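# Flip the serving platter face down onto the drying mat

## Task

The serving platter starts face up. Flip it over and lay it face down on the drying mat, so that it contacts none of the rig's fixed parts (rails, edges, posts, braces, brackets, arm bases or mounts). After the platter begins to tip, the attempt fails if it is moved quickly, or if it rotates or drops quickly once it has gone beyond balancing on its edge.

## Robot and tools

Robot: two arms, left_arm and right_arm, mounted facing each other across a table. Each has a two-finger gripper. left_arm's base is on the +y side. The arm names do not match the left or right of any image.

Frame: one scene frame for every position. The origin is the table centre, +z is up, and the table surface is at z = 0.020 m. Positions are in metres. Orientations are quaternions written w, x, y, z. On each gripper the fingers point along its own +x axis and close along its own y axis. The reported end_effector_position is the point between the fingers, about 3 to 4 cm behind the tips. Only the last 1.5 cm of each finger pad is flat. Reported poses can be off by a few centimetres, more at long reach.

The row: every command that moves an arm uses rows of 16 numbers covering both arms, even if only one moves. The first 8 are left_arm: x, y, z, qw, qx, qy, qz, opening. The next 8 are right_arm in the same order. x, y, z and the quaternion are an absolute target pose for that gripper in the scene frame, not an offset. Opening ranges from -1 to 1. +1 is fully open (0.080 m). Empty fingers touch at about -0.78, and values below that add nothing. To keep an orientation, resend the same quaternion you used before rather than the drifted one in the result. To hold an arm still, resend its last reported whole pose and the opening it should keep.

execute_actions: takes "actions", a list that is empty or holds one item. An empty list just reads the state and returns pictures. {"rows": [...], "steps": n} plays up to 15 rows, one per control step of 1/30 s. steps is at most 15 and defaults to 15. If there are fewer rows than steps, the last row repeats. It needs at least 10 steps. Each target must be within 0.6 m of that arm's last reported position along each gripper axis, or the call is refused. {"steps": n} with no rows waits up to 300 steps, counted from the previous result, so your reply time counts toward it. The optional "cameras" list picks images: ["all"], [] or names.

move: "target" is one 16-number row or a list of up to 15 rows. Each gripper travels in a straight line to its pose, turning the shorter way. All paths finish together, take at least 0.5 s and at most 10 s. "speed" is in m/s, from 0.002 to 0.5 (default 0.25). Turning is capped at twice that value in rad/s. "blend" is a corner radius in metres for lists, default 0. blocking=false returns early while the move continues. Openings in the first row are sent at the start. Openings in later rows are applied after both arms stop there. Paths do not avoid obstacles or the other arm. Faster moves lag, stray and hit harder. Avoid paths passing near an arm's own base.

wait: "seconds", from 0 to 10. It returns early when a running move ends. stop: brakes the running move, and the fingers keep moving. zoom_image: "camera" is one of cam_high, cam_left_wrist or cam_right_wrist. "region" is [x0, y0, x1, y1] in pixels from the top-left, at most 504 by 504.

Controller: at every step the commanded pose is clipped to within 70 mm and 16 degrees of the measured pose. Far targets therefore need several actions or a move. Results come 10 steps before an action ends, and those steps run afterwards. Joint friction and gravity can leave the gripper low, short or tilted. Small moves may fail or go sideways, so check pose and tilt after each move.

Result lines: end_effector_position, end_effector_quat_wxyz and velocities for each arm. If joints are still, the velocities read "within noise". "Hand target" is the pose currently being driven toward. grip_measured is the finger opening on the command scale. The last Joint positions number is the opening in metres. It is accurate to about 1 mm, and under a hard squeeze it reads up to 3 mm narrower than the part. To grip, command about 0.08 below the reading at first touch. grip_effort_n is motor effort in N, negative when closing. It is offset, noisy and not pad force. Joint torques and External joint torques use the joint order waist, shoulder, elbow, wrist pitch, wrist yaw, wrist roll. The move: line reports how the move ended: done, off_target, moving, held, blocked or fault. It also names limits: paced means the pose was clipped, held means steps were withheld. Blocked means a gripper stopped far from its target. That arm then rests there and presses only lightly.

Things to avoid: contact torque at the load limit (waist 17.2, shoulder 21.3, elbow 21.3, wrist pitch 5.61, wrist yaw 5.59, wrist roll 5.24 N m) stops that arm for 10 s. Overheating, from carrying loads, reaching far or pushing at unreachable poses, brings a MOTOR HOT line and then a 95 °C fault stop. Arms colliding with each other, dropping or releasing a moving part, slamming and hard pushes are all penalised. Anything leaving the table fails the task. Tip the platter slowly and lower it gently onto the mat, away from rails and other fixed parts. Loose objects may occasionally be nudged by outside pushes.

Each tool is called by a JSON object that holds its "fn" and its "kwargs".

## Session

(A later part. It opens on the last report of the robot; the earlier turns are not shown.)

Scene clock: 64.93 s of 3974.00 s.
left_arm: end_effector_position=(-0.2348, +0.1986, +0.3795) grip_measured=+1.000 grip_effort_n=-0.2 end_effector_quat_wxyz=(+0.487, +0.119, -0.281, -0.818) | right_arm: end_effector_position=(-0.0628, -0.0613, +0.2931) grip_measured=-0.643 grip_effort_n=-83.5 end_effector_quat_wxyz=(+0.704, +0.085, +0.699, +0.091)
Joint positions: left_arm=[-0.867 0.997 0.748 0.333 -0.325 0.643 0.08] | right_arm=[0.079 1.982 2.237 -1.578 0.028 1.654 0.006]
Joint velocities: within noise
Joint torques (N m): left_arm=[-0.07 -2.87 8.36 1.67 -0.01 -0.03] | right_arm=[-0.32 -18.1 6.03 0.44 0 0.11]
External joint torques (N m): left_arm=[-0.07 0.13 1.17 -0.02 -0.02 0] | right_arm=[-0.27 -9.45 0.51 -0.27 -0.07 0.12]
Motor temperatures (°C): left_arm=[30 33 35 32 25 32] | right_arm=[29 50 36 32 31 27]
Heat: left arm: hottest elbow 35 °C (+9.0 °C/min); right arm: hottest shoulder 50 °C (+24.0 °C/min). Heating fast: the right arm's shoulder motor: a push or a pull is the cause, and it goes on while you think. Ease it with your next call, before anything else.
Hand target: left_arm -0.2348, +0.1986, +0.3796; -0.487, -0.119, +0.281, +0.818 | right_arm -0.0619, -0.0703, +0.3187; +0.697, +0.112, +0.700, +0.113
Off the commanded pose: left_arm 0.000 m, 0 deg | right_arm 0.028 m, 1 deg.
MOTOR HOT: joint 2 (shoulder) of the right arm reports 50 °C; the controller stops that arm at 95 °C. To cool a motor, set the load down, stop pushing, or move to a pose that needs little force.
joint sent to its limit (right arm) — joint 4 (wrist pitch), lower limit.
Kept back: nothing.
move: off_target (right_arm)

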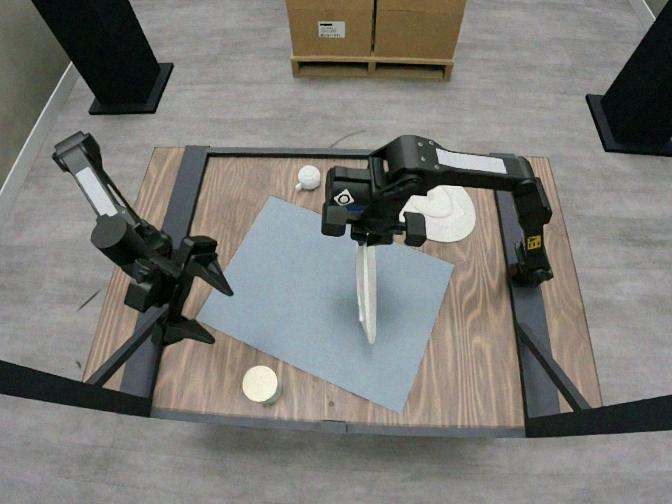

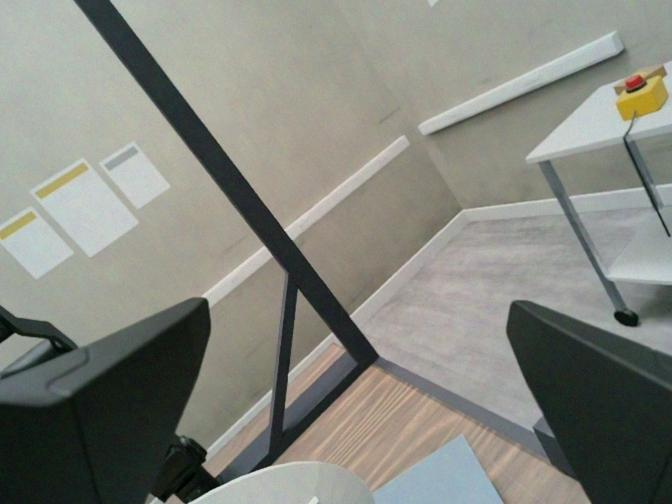

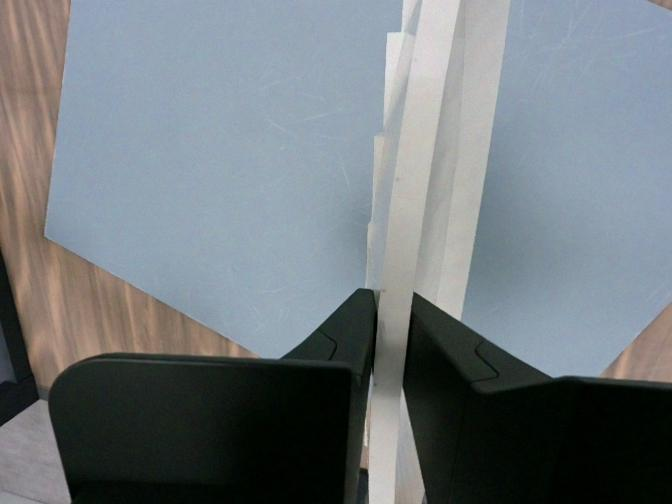

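{"fn": "move", "kwargs": {"target": [-0.2348,0.1986,0.3795,0.487,0.119,-0.281,-0.818,1,-0.065,-0.02,0.24,0.683,0.183,0.683,0.183,-0.76], "speed": 0.07, "cameras": ["cam_high"]}}

{"fn": "move", "kwargs": {"target": [-0.2348,0.1986,0.3795,0.487,0.119,-0.281,-0.818,1,-0.065,-0.068,0.185,0.6409,0.2989,0.6409,0.2989,-0.76], "speed": 0.06}}

Scene clock: 67.80 s of 3974.00 s.
left_arm: end_effector_position=(-0.2348, +0.1986, +0.3795) grip_measured=+1.000 grip_effort_n=0.2 end_effector_quat_wxyz=(+0.487, +0.119, -0.281, -0.818) | right_arm: end_effector_position=(-0.0630, -0.0199, +0.2571) grip_measured=-0.486 grip_effort_n=-83.5 end_effector_quat_wxyz=(+0.679, +0.197, +0.680, +0.193)
Joint positions: left_arm=[-0.867 0.997 0.748 0.333 -0.325 0.643 0.08] | right_arm=[0.078 1.792 1.72 -0.941 0.05 1.655 0.013]
Joint velocities: within noise
Joint torques (N m): left_arm=[-0.07 -2.87 8.37 1.68 -0.01 -0.03] | right_arm=[0.32 -7.87 2.69 1.52 0.1 -0.05]
External joint torques (N m): left_arm=[-0.07 0.05 1.22 0.01 -0.03 0] | right_arm=[0.32 0.43 -3.88 0.37 0.02 -0.02]
Motor temperatures (°C): left_arm=[30 33 35 32 25 32] | right_arm=[29 51 36 32 31 27]
Heat: left arm: hottest elbow 35 °C (+9.0 °C/min); right arm: hottest shoulder 51 °C (+25.1 °C/min). Fold the right arm in close to its base, or ease its load, before you think long.
Hand target: left_arm -0.2348, +0.1986, +0.3796; -0.487, -0.119, +0.281, +0.818 | right_arm -0.0650, -0.0204, +0.2403; +0.683, +0.183, +0.683, +0.183
Off the commanded pose: left_arm 0.000 m, 0 deg | right_arm 0.017 m, 2 deg.
MOTOR HOT: still on. Joint 2 (shoulder) of the right arm reports 51 °C.
Kept back: nothing.
move: off_target (right_arm)
Images, in order (width x height): cam_high 672x504.

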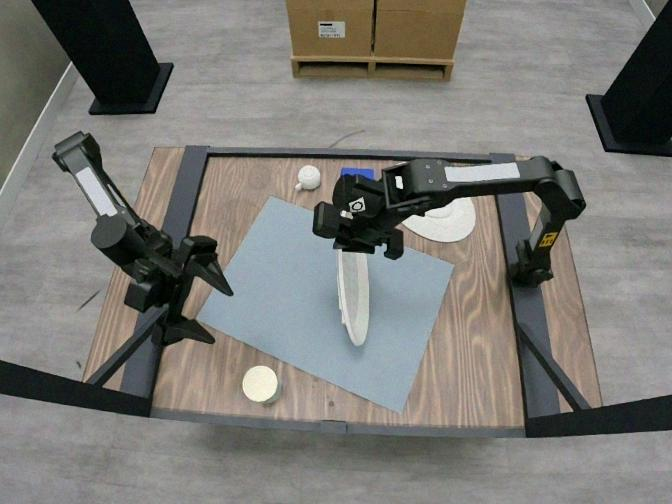

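Scene clock: 71.30 s of 3974.00 s.
left_arm: end_effector_position=(-0.2348, +0.1986, +0.3795) grip_measured=+1.000 grip_effort_n=-0.2 end_effector_quat_wxyz=(+0.487, +0.119, -0.281, -0.818) | right_arm: end_effector_position=(-0.0575, -0.0571, +0.2547) grip_measured=-0.385 grip_effort_n=-83.5 end_effector_quat_wxyz=(+0.608, +0.368, +0.612, +0.346)
Joint positions: left_arm=[-0.867 0.997 0.748 0.333 -0.325 0.643 0.08] | right_arm=[0.095 1.365 0.968 -0.119 0.107 1.655 0.018]
Joint velocities: within noise
Joint torques (N m): left_arm=[-0.03 -2.88 8.35 1.65 0.01 -0.03] | right_arm=[0.14 -5.35 4.8 1.01 0.05 -0.06]
External joint torques (N m): left_arm=[-0.05 0.07 1.17 -0.04 0 0] | right_arm=[0.18 0.16 -2.32 -0.64 -0.02 -0.01]
Motor temperatures (°C): left_arm=[30 33 35 32 25 32] | right_arm=[29 49 35 32 31 27]
Heat: left arm: hottest elbow 35 °C (+7.1 °C/min); right arm: hottest shoulder 49 °C (+23.3 °C/min). Fold the right arm in close to its base, or ease its load, before you think long.
Hand target: left_arm -0.2348, +0.1986, +0.3795; -0.487, -0.119, +0.281, +0.818 | right_arm -0.0583, -0.0582, +0.2439; +0.614, +0.358, +0.617, +0.338
Off the commanded pose: left_arm 0.000 m, 0 deg | right_arm 0.071 m, 11 deg.
MOTOR HOT: still on. Joint 2 (shoulder) of the right arm reports 49 °C.
Kept back: nothing.
move: blocked (right_arm; both arms now hold where they are)

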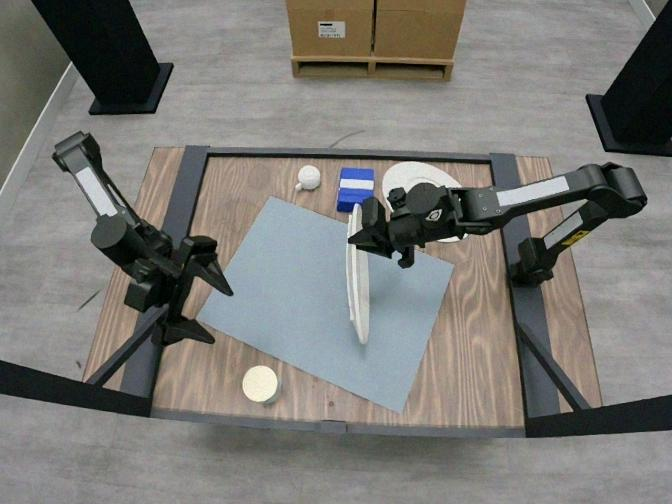

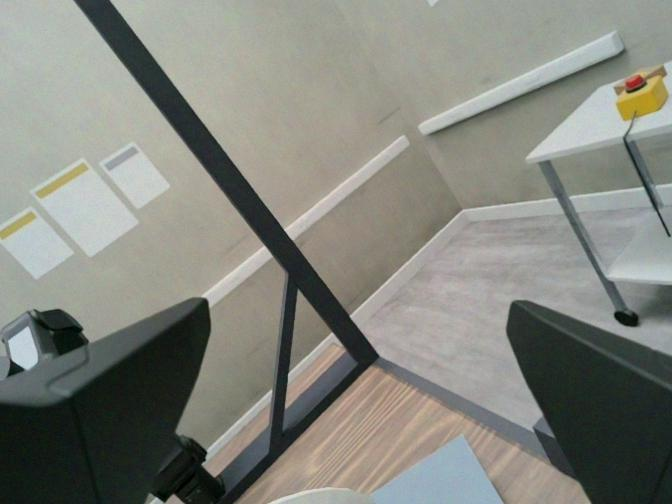

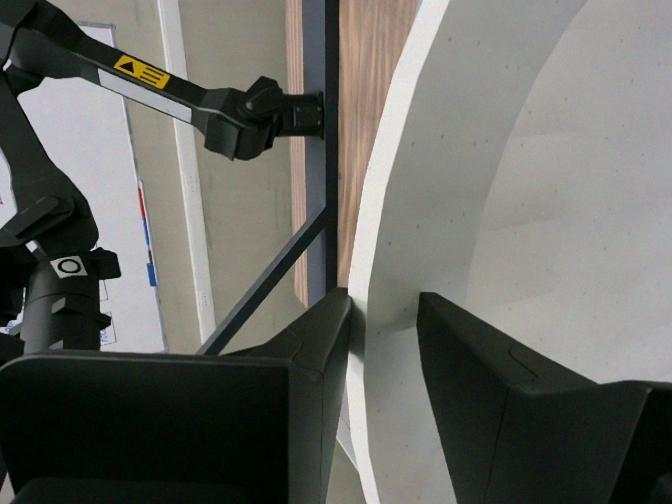

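{"fn": "move", "kwargs": {"target": [[-0.2348,0.1986,0.3795,0.487,0.119,-0.281,-0.818,1,-0.062,-0.05,0.305,0.6533,0.2706,0.6533,0.2706,-0.76],[-0.2348,0.1986,0.3795,0.487,0.119,-0.281,-0.818,1,-0.065,0.085,0.315,0.6533,0.2706,0.6533,0.2706,-0.76]], "speed": 0.06, "blend": 0.02}}

{"fn": "zoom_image", "kwargs": {"camera": "cam_high", "region": [200, 170, 500, 370]}}

Scene clock: 78.37 s of 3974.00 s.
left_arm: end_effector_position=(-0.2348, +0.1986, +0.3795) grip_measured=+1.000 grip_effort_n=-0.2 end_effector_quat_wxyz=(+0.487, +0.119, -0.281, -0.818) | right_arm: end_effector_position=(-0.0656, +0.0817, +0.3198) grip_measured=-0.756 grip_effort_n=-18.8 end_effector_quat_wxyz=(+0.653, +0.275, +0.652, +0.272)
Joint positions: left_arm=[-0.867 0.997 0.748 0.333 -0.325 0.643 0.08] | right_arm=[0.069 2.129 2.323 -0.974 0.063 1.633 0.001]
Joint velocities: within noise
Joint torques (N m): left_arm=[-0.07 -2.87 8.37 1.68 -0.01 -0.03] | right_arm=[-0.37 -10.48 6.68 1.02 -0.12 -0.15]
External joint torques (N m): left_arm=[-0.04 0 1.28 0.03 -0.03 0] | right_arm=[-0.37 0.05 0.3 -0.4 -0.19 -0.11]
Motor temperatures (°C): left_arm=[30 33 36 33 25 31] | right_arm=[29 46 35 32 31 27]
Heat: left arm: hottest elbow 36 °C (+7.1 °C/min); right arm: hottest shoulder 46 °C (+20.2 °C/min).
Hand target: left_arm -0.2348, +0.1986, +0.3796; -0.487, -0.119, +0.281, +0.818 | right_arm -0.0649, +0.0849, +0.3149; +0.653, +0.271, +0.653, +0.271
Off the commanded pose: left_arm 0.000 m, 0 deg | right_arm 0.006 m, 1 deg.
MOTOR HOT: cleared for the motors of the right arm.
Kept back: nothing.
move: done

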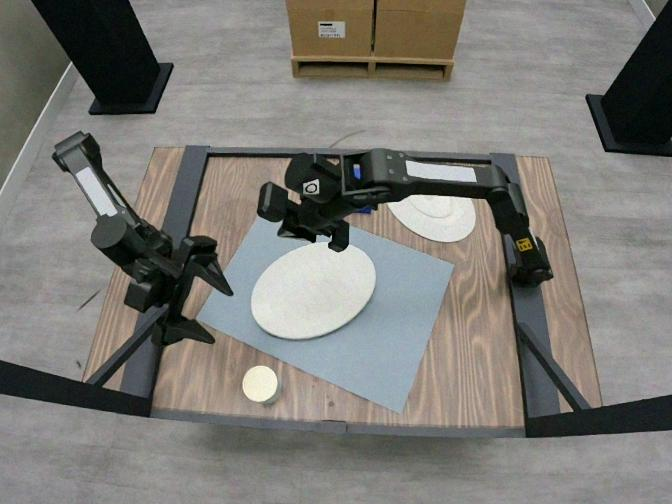

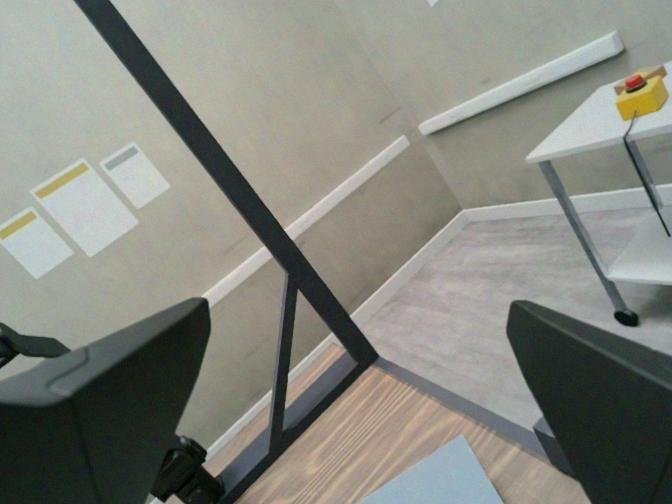

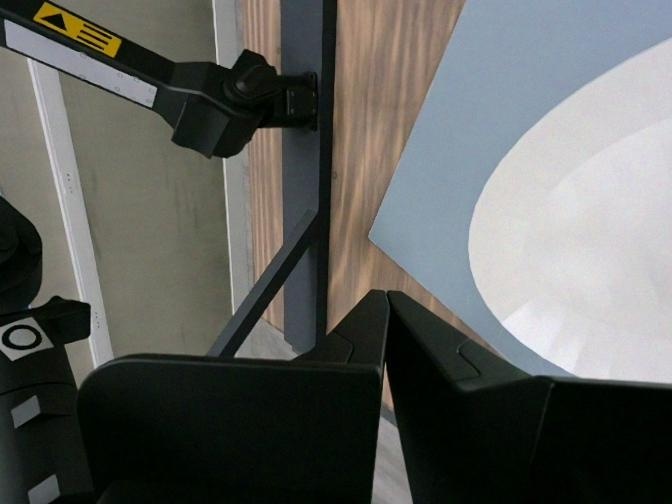

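Scaled by 1.680 from the camera's 672x504 image, which has a finer 960x720 frame.

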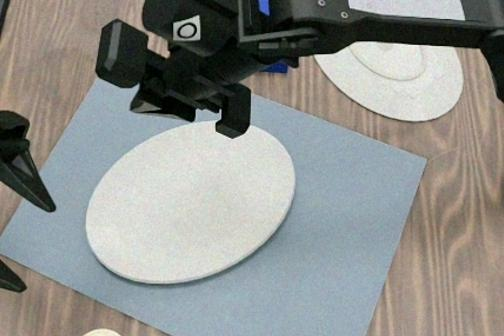

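{"fn": "move", "kwargs": {"target": [[-0.2348,0.1986,0.3795,0.487,0.119,-0.281,-0.818,1,-0.12,-0.06,0.25,0.6963,0.1228,0.6963,0.1228,-0.76],[-0.2348,0.1986,0.3795,0.487,0.119,-0.281,-0.818,1,-0.19,-0.085,0.15,0.6963,0.1228,0.6963,0.1228,-0.76],[-0.2348,0.1986,0.3795,0.487,0.119,-0.281,-0.818,1,-0.19,-0.085,0.07,0.6963,0.1228,0.6963,0.1228,-0.76]], "speed": 0.2, "blend": 0.03}}

{"fn": "zoom_image", "kwargs": {"camera": "cam_high", "region": [200, 170, 500, 370]}}

Scene clock: 84.93 s of 3974.00 s.
left_arm: end_effector_position=(-0.2348, +0.1986, +0.3795) grip_measured=+1.000 grip_effort_n=-0.2 end_effector_quat_wxyz=(+0.487, +0.119, -0.281, -0.818) | right_arm: end_effector_position=(-0.1917, -0.0823, +0.0765) grip_measured=-0.756 grip_effort_n=-18.8 end_effector_quat_wxyz=(+0.691, +0.127, +0.700, +0.128)
Joint positions: left_arm=[-0.867 0.997 0.748 0.333 -0.325 0.643 0.08] | right_arm=[0.444 1.931 1.246 -0.554 0.147 2.004 0.001]
Joint velocities: within noise
Joint torques (N m): left_arm=[-0.06 -2.88 8.38 1.68 -0.01 -0.03] | right_arm=[0.05 -9.12 3.78 0.74 0.34 0.08]
External joint torques (N m): left_arm=[-0.09 0.08 1.21 0 -0.02 0] | right_arm=[0.08 -0.49 -2.06 -0.08 0.19 0.1]
Motor temperatures (°C): left_arm=[30 33 36 33 25 31] | right_arm=[28 45 35 32 31 27]
Heat: left arm: hottest elbow 36 °C (+5.0 °C/min); right arm: hottest shoulder 45 °C (+18.0 °C/min).
Hand target: left_arm -0.2348, +0.1986, +0.3796; -0.487, -0.119, +0.281, +0.818 | right_arm -0.1900, -0.0851, +0.0700; +0.696, +0.123, +0.696, +0.123
Off the commanded pose: left_arm 0.000 m, 0 deg | right_arm 0.007 m, 1 deg.
Kept back: nothing.
move: done

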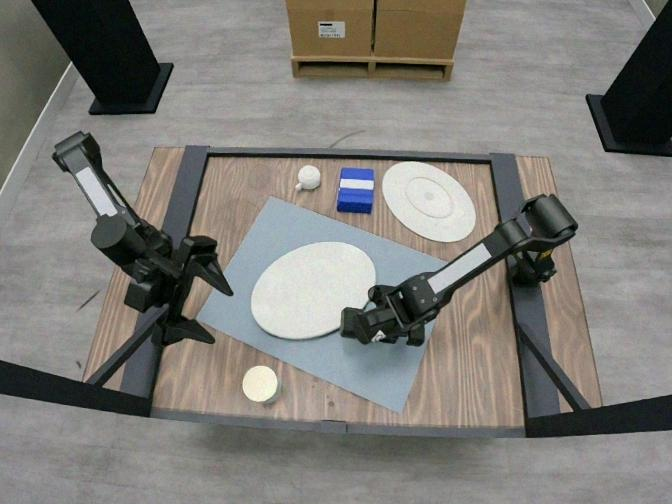

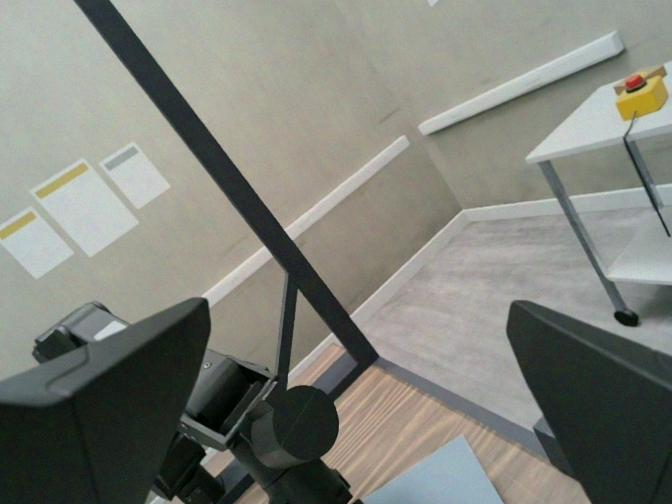

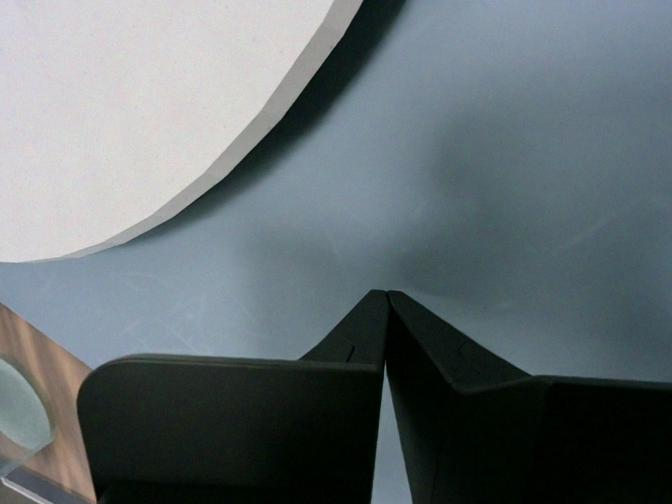

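Scaled by 1.680 from the camera's 672x504 image, which has a finer 960x720 frame.

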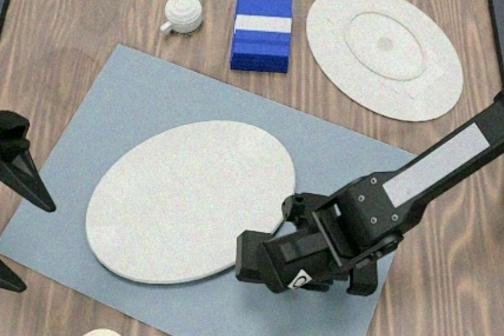

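{"fn": "move", "kwargs": {"target": [-0.2348,0.1986,0.3795,0.487,0.119,-0.281,-0.818,1,-0.08,-0.085,0.07,0.6963,0.1228,0.6963,0.1228,-0.76], "speed": 0.06}}

{"fn": "zoom_image", "kwargs": {"camera": "cam_high", "region": [200, 170, 500, 370]}}

Scene clock: 87.30 s of 3974.00 s.
left_arm: end_effector_position=(-0.2348, +0.1986, +0.3795) grip_measured=+1.000 grip_effort_n=-0.2 end_effector_quat_wxyz=(+0.487, +0.119, -0.281, -0.818) | right_arm: end_effector_position=(-0.0953, -0.0894, +0.0668) grip_measured=-0.757 grip_effort_n=-14.2 end_effector_quat_wxyz=(+0.688, +0.104, +0.707, +0.126)
Joint positions: left_arm=[-0.867 0.997 0.748 0.333 -0.325 0.643 0.08] | right_arm=[0.172 1.83 1.074 -0.487 0.029 1.723 0.001]
Joint velocities: within noise
Joint torques (N m): left_arm=[-0.07 -2.87 8.37 1.68 -0.01 -0.03] | right_arm=[-2.51 -10.34 4.18 1.35 0.92 -0.15]
External joint torques (N m): left_arm=[-0.08 0.07 1.23 0.01 -0.02 -0.01] | right_arm=[-2.55 -2.66 -1.53 0.5 0.85 -0.13]
Motor temperatures (°C): left_arm=[30 33 36 33 25 31] | right_arm=[28 45 34 32 31 27]
Heat: left arm: hottest elbow 36 °C (+5.1 °C/min); right arm: hottest shoulder 45 °C (+17.2 °C/min).
Hand target: left_arm -0.2348, +0.1986, +0.3796; -0.487, -0.119, +0.281, +0.818 | right_arm -0.0802, -0.0855, +0.0699; +0.696, +0.123, +0.696, +0.122
Off the commanded pose: left_arm 0.000 m, 0 deg | right_arm 0.016 m, 3 deg.
Kept back: nothing.
move: off_target (right_arm)

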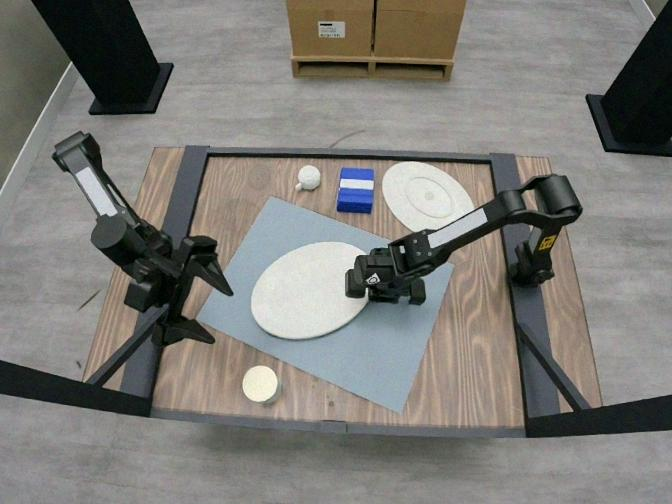

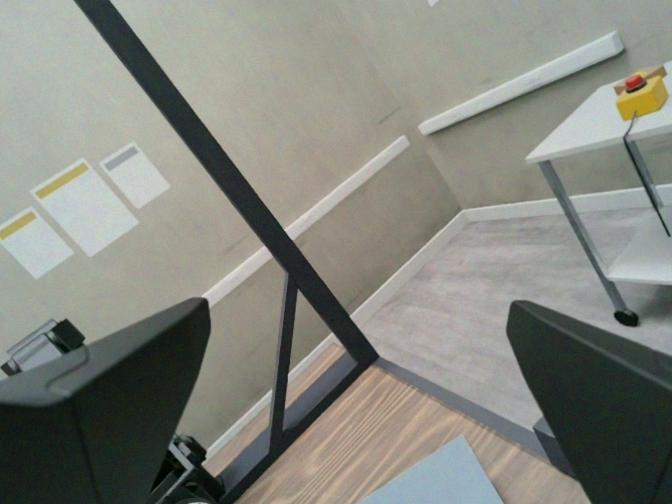

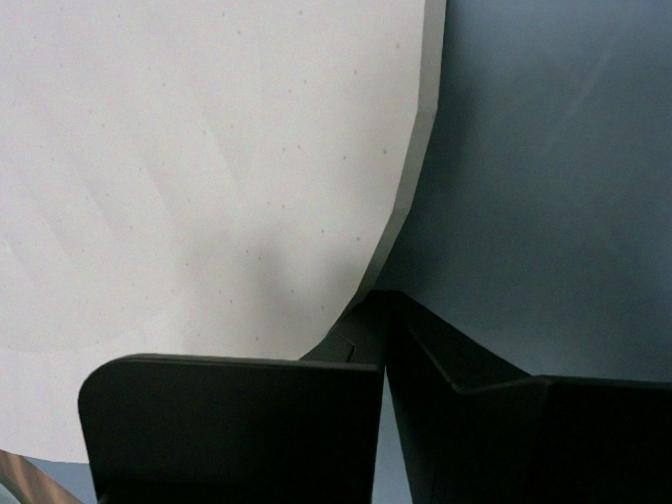

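Scaled by 1.680 from the camera's 672x504 image, which has a finer 960x720 frame.

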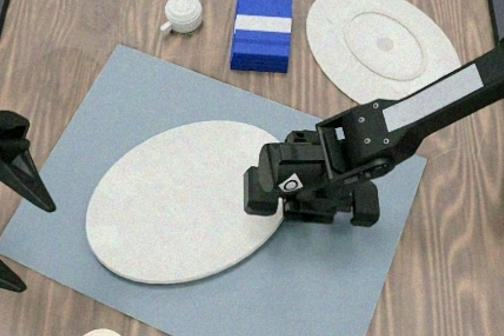

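{"fn": "move", "kwargs": {"target": [[-0.2348,0.1986,0.3795,0.487,0.119,-0.281,-0.818,1,-0.14,-0.10,0.075,0.6963,0.1228,0.6963,0.1228,-0.76],[-0.2348,0.1986,0.3795,0.487,0.119,-0.281,-0.818,1,-0.165,-0.06,0.075,0.6963,0.1228,0.6963,0.1228,-0.76],[-0.2348,0.1986,0.3795,0.487,0.119,-0.281,-0.818,1,-0.02,-0.06,0.072,0.6963,0.1228,0.6963,0.1228,-0.76]], "speed": 0.07}}

{"fn": "zoom_image", "kwargs": {"camera": "cam_high", "region": [200, 170, 500, 370]}}

Scene clock: 91.87 s of 3974.00 s.
left_arm: end_effector_position=(-0.2348, +0.1986, +0.3795) grip_measured=+1.000 grip_effort_n=-0.2 end_effector_quat_wxyz=(+0.487, +0.119, -0.281, -0.818) | right_arm: end_effector_position=(-0.0259, -0.0646, +0.0696) grip_measured=-0.758 grip_effort_n=-12.8 end_effector_quat_wxyz=(+0.693, +0.113, +0.702, +0.118)
Joint positions: left_arm=[-0.867 0.997 0.748 0.333 -0.325 0.643 0.08] | right_arm=[-0.031 1.889 1.166 -0.52 -0.019 1.552 0.001]
Joint velocities: within noise
Joint torques (N m): left_arm=[-0.07 -2.88 8.36 1.68 -0.01 -0.03] | right_arm=[-1.11 -9.97 5 1.69 0.39 -0.18]
External joint torques (N m): left_arm=[-0.06 0.05 1.17 -0.01 -0.03 0] | right_arm=[-1.12 -1.8 -0.73 0.85 0.36 -0.16]
Motor temperatures (°C): left_arm=[30 33 36 33 25 31] | right_arm=[29 44 34 32 31 27]
Heat: left arm: hottest elbow 36 °C (+4.0 °C/min); right arm: hottest shoulder 44 °C (+16.0 °C/min).
Hand target: left_arm -0.2348, +0.1986, +0.3796; -0.487, -0.119, +0.281, +0.818 | right_arm -0.0199, -0.0602, +0.0720; +0.696, +0.123, +0.696, +0.122
Off the commanded pose: left_arm 0.000 m, 0 deg | right_arm 0.008 m, 1 deg.
Kept back: nothing.
move: done

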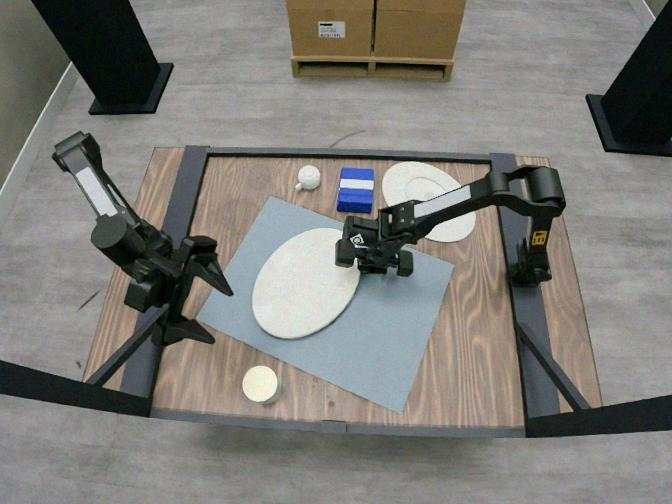

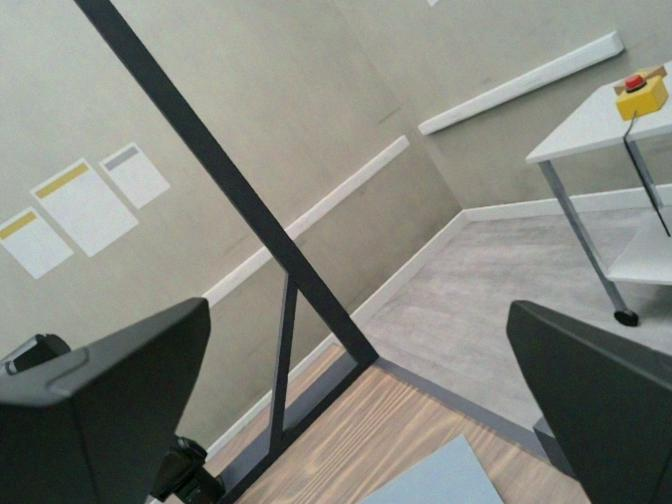

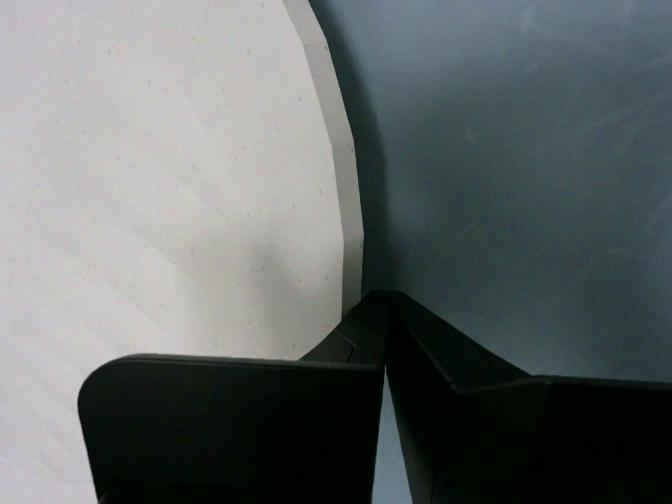

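Scaled by 1.680 from the camera's 672x504 image, which has a finer 960x720 frame.

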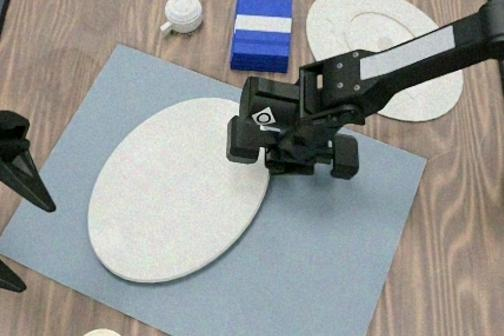

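{"fn": "move", "kwargs": {"target": [[-0.2348,0.1986,0.3795,0.487,0.119,-0.281,-0.818,1,-0.075,-0.07,0.075,0.6963,0.1228,0.6963,0.1228,-0.76],[-0.2348,0.1986,0.3795,0.487,0.119,-0.281,-0.818,1,-0.09,-0.033,0.075,0.6963,0.1228,0.6963,0.1228,-0.76],[-0.2348,0.1986,0.3795,0.487,0.119,-0.281,-0.818,1,0.015,-0.033,0.072,0.6963,0.1228,0.6963,0.1228,-0.76]], "speed": 0.07}}

{"fn": "zoom_image", "kwargs": {"camera": "cam_high", "region": [200, 170, 500, 370]}}

Scene clock: 95.67 s of 3974.00 s.
left_arm: end_effector_position=(-0.2348, +0.1986, +0.3795) grip_measured=+1.000 grip_effort_n=-0.2 end_effector_quat_wxyz=(+0.487, +0.119, -0.281, -0.818) | right_arm: end_effector_position=(+0.0149, -0.0390, +0.0719) grip_measured=-0.759 grip_effort_n=-8.1 end_effector_quat_wxyz=(+0.698, +0.121, +0.696, +0.117)
Joint positions: left_arm=[-0.867 0.997 0.748 0.333 -0.325 0.643 0.08] | right_arm=[-0.132 1.975 1.294 -0.554 -0.036 1.465 0.001]
Joint velocities: within noise
Joint torques (N m): left_arm=[-0.06 -2.87 8.37 1.67 -0.01 -0.03] | right_arm=[-0.12 -9.02 6.65 1.07 -0.09 -0.15]
External joint torques (N m): left_arm=[-0.06 0.03 1.26 0.01 -0.03 -0.01] | right_arm=[-0.12 -0.02 0.73 0.2 -0.12 -0.13]
Motor temperatures (°C): left_arm=[30 33 37 33 25 31] | right_arm=[29 44 33 32 32 27]
Heat: left arm: hottest elbow 37 °C (+5.0 °C/min); right arm: hottest shoulder 44 °C (+14.1 °C/min).
Hand target: left_arm -0.2348, +0.1986, +0.3796; -0.487, -0.119, +0.281, +0.818 | right_arm +0.0150, -0.0331, +0.0720; +0.696, +0.123, +0.696, +0.123
Off the commanded pose: left_arm 0.000 m, 0 deg | right_arm 0.006 m, 1 deg.
Kept back: nothing.
move: done

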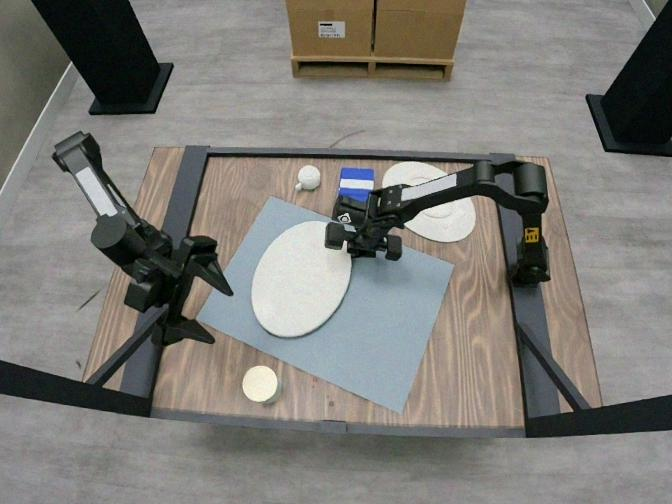

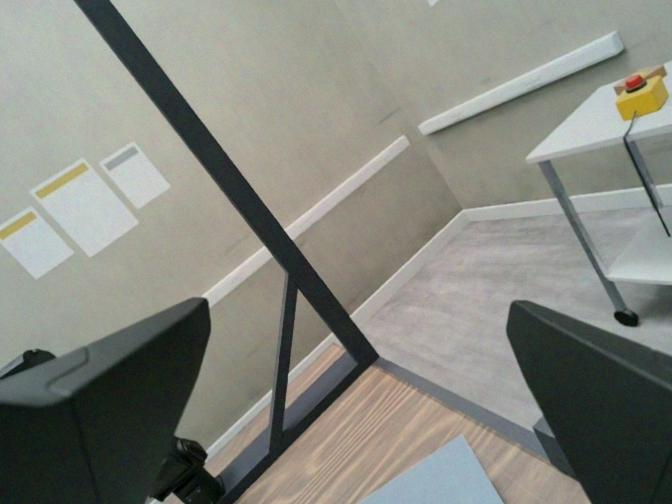

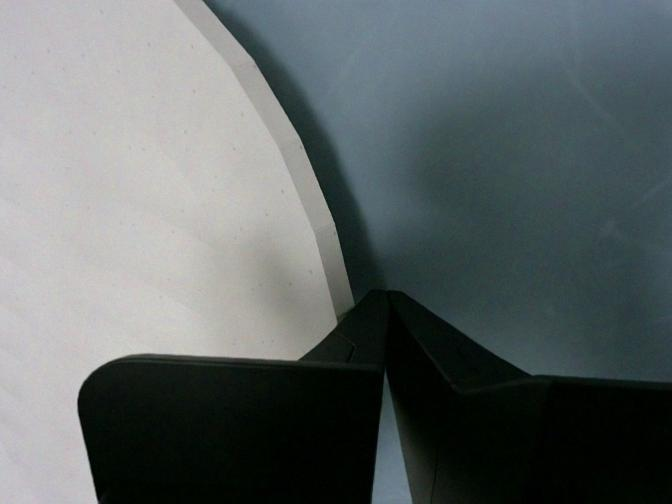

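Scaled by 1.680 from the camera's 672x504 image, which has a finer 960x720 frame.

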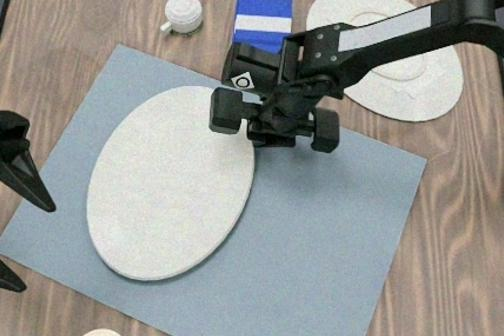

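{"fn": "move", "kwargs": {"target": [[-0.2348,0.1986,0.3795,0.487,0.119,-0.281,-0.818,1,-0.03,-0.045,0.075,0.6963,0.1228,0.6963,0.1228,-0.76],[-0.2348,0.1986,0.3795,0.487,0.119,-0.281,-0.818,1,-0.04,-0.012,0.078,0.6963,0.1228,0.6963,0.1228,-0.76],[-0.2348,0.1986,0.3795,0.487,0.119,-0.281,-0.818,1,0.037,-0.009,0.072,0.6963,0.1228,0.6963,0.1228,-0.76]], "speed": 0.07, "cameras": []}}

{"fn": "move", "kwargs": {"target": [[-0.2348,0.1986,0.3795,0.487,0.119,-0.281,-0.818,1,0.03,-0.05,0.10,0.6963,0.1228,0.6963,0.1228,-0.76],[-0.2348,0.1986,0.3795,0.487,0.119,-0.281,-0.818,1,-0.05,-0.1,0.14,0.5495,-0.445,0.445,0.5495,0.0],[-0.2348,0.1986,0.3795,0.487,0.119,-0.281,-0.818,1,-0.05,-0.06,0.12,0.2706,-0.6533,-0.2706,0.6533,0.0]], "speed": 0.25, "blend": 0.03}}

{"fn": "zoom_image", "kwargs": {"camera": "cam_high", "region": [200, 170, 500, 370]}}

Scene clock: 99.30 s of 3974.00 s.
left_arm: end_effector_position=(-0.2348, +0.1986, +0.3795) grip_measured=+1.000 grip_effort_n=-0.2 end_effector_quat_wxyz=(+0.487, +0.119, -0.281, -0.818) | right_arm: end_effector_position=(+0.0367, -0.0188, +0.0693) grip_measured=-0.760 grip_effort_n=-2.6 end_effector_quat_wxyz=(+0.698, +0.116, +0.697, +0.112)
Joint positions: left_arm=[-0.867 0.997 0.748 0.333 -0.325 0.643 0.08] | right_arm=[-0.18 2.068 1.428 -0.611 -0.05 1.42 0.001]
Joint velocities: within noise
Joint torques (N m): left_arm=[-0.06 -2.88 8.38 1.68 -0.01 -0.03] | right_arm=[0.04 -9.96 7.46 1.46 -0.16 -0.1]
External joint torques (N m): left_arm=[-0.08 -0.02 1.28 0.03 -0.02 0] | right_arm=[0.11 -0.42 1.63 0.65 -0.18 -0.09]
Motor temperatures (°C): left_arm=[30 33 37 33 25 31] | right_arm=[29 43 34 33 31 27]
Heat: left arm: hottest elbow 37 °C (+4.0 °C/min); right arm: hottest shoulder 43 °C (+10.1 °C/min).
Hand target: left_arm -0.2348, +0.1986, +0.3796; -0.487, -0.119, +0.281, +0.818 | right_arm +0.0370, -0.0093, +0.0721; +0.696, +0.123, +0.696, +0.123
Off the commanded pose: left_arm 0.000 m, 0 deg | right_arm 0.010 m, 2 deg.
Kept back: nothing.
move: off_target (right_arm)
No camera images: "cameras" was empty.

Scene clock: 107.40 s of 3974.00 s.
left_arm: end_effector_position=(-0.2348, +0.1986, +0.3795) grip_measured=+1.000 grip_effort_n=-0.2 end_effector_quat_wxyz=(+0.487, +0.119, -0.281, -0.818) | right_arm: end_effector_position=(-0.0506, -0.0569, +0.1220) grip_measured=-0.004 grip_effort_n=15.6 end_effector_quat_wxyz=(+0.273, -0.654, -0.271, +0.652)
Joint positions: left_arm=[-0.867 0.997 0.748 0.333 -0.325 0.643 0.08] | right_arm=[0.059 1.624 0.84 0 0.056 -1.516 0.035]
Joint velocities: within noise
Joint torques (N m): left_arm=[-0.07 -2.88 8.36 1.68 -0.01 -0.03] | right_arm=[-0.37 -8.76 4 1.34 -0.15 -0.08]
External joint torques (N m): left_arm=[-0.06 0.13 1.13 -0.03 -0.03 0] | right_arm=[-0.36 -2.17 -2.17 -0.08 -0.14 -0.11]
Motor temperatures (°C): left_arm=[30 33 37 33 25 31] | right_arm=[29 43 33 32 31 27]
Heat: left arm: hottest elbow 37 °C (+3.0 °C/min); right arm: hottest shoulder 43 °C (+3.0 °C/min).
Hand target: left_arm -0.2348, +0.1986, +0.3796; -0.487, -0.119, +0.281, +0.818 | right_arm -0.0499, -0.0600, +0.1199; -0.271, +0.653, +0.270, -0.653
Off the commanded pose: left_arm 0.000 m, 0 deg | right_arm 0.004 m, 0 deg.
Kept back: nothing.
move: done; blend cut to 0.0249 m at target 1, 0 m at target 2

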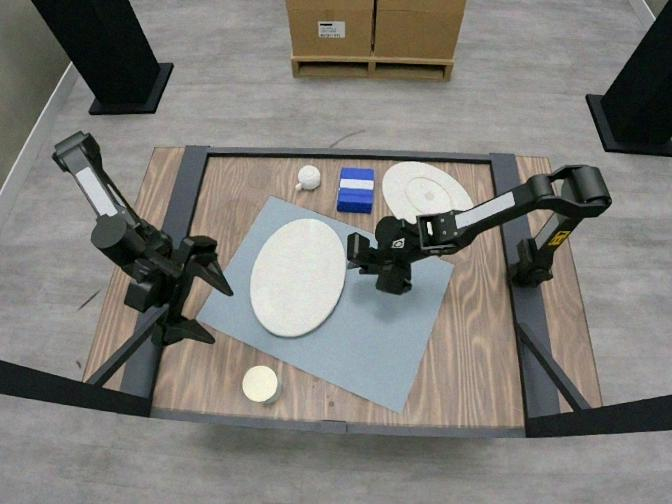

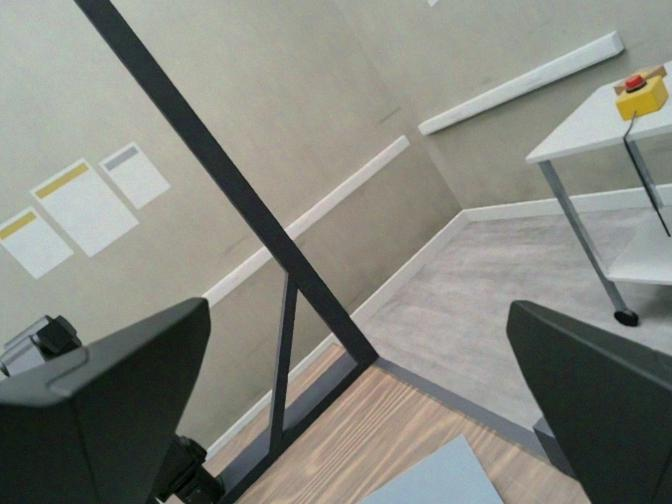

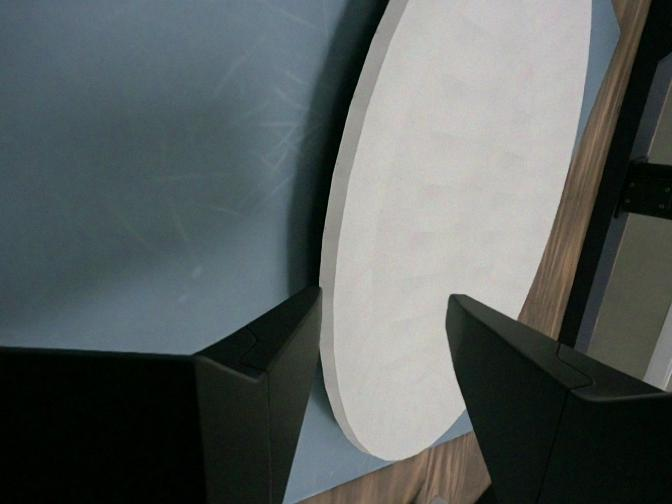

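Scaled by 1.680 from the camera's 672x504 image, which has a finer 960x720 frame.

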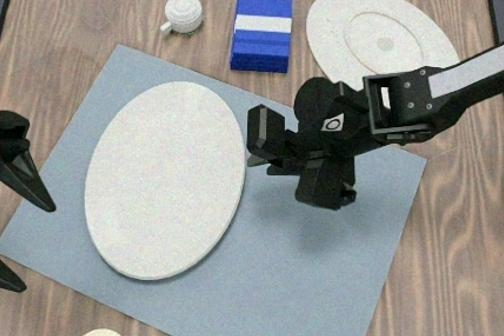

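{"fn": "move", "kwargs": {"target": [[-0.2348,0.1986,0.3795,0.487,0.119,-0.281,-0.818,1,-0.062,-0.05,0.088,0.2706,-0.6533,-0.2706,0.6533,0.0],[-0.2348,0.1986,0.3795,0.487,0.119,-0.281,-0.818,1,-0.062,-0.036,0.075,0.2706,-0.6533,-0.2706,0.6533,0.0]], "speed": 0.1}}

{"fn": "zoom_image", "kwargs": {"camera": "cam_high", "region": [200, 170, 500, 370]}}

Scene clock: 109.07 s of 3974.00 s.
left_arm: end_effector_position=(-0.2348, +0.1986, +0.3795) grip_measured=+1.000 grip_effort_n=-0.2 end_effector_quat_wxyz=(+0.487, +0.119, -0.281, -0.818) | right_arm: end_effector_position=(-0.0627, -0.0390, +0.0759) grip_measured=-0.004 grip_effort_n=15.6 end_effector_quat_wxyz=(+0.268, -0.652, -0.272, +0.654)
Joint positions: left_arm=[-0.867 0.997 0.748 0.333 -0.325 0.643 0.08] | right_arm=[0.088 1.808 0.835 0.184 0.069 -1.501 0.035]
Joint velocities: within noise
Joint torques (N m): left_arm=[-0.07 -2.87 8.38 1.68 -0.01 -0.03] | right_arm=[0.01 -7.58 5.58 1.31 0.17 0.11]
External joint torques (N m): left_arm=[-0.07 0.05 1.27 0.02 -0.03 0] | right_arm=[0.01 -0.17 0 -0.12 0.18 0.07]
Motor temperatures (°C): left_arm=[30 33 37 33 25 31] | right_arm=[29 42 33 32 31 27]
Heat: left arm: hottest elbow 37 °C (+3.0 °C/min); right arm: hottest shoulder 42 °C (+1.0 °C/min).
Hand target: left_arm -0.2348, +0.1986, +0.3796; -0.487, -0.119, +0.281, +0.818 | right_arm -0.0619, -0.0361, +0.0750; -0.271, +0.653, +0.271, -0.653
Off the commanded pose: left_arm 0.000 m, 0 deg | right_arm 0.003 m, 0 deg.
Kept back: nothing.
move: done

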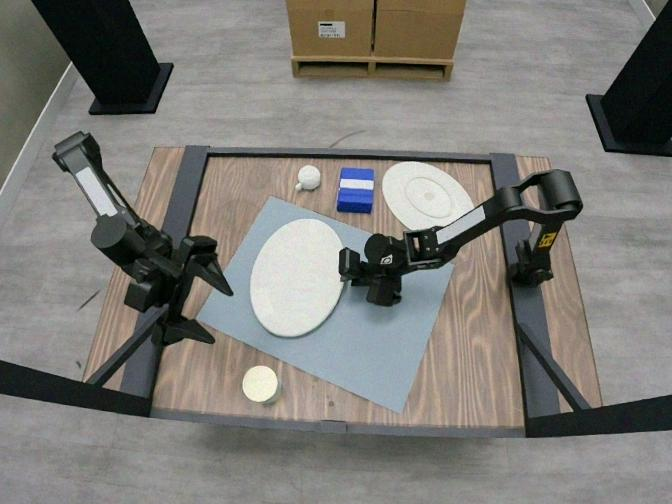

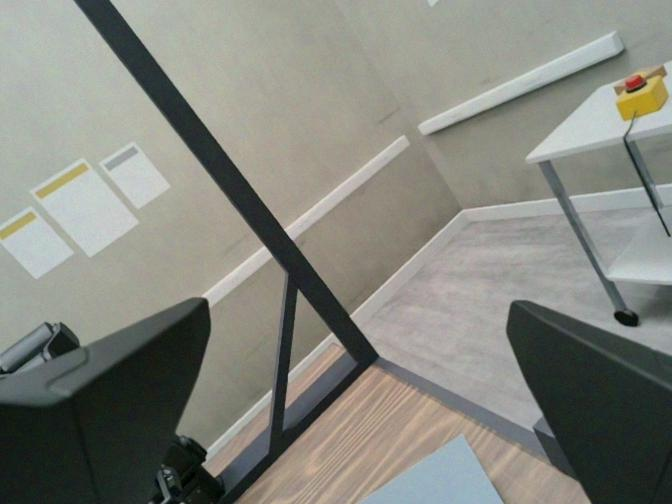

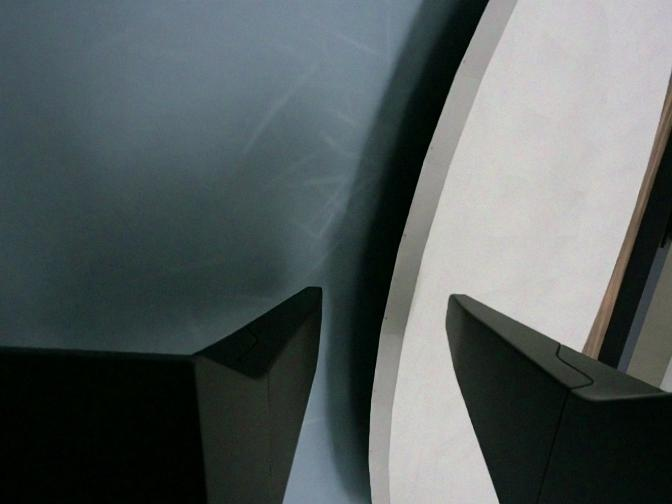

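Scaled by 1.680 from the camera's 672x504 image, which has a finer 960x720 frame.

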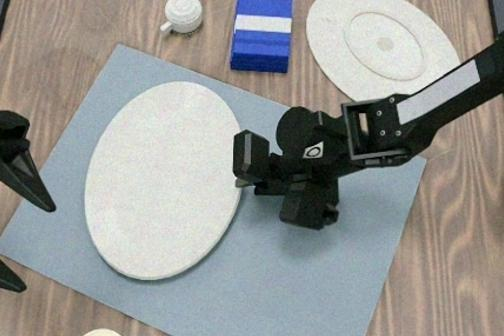

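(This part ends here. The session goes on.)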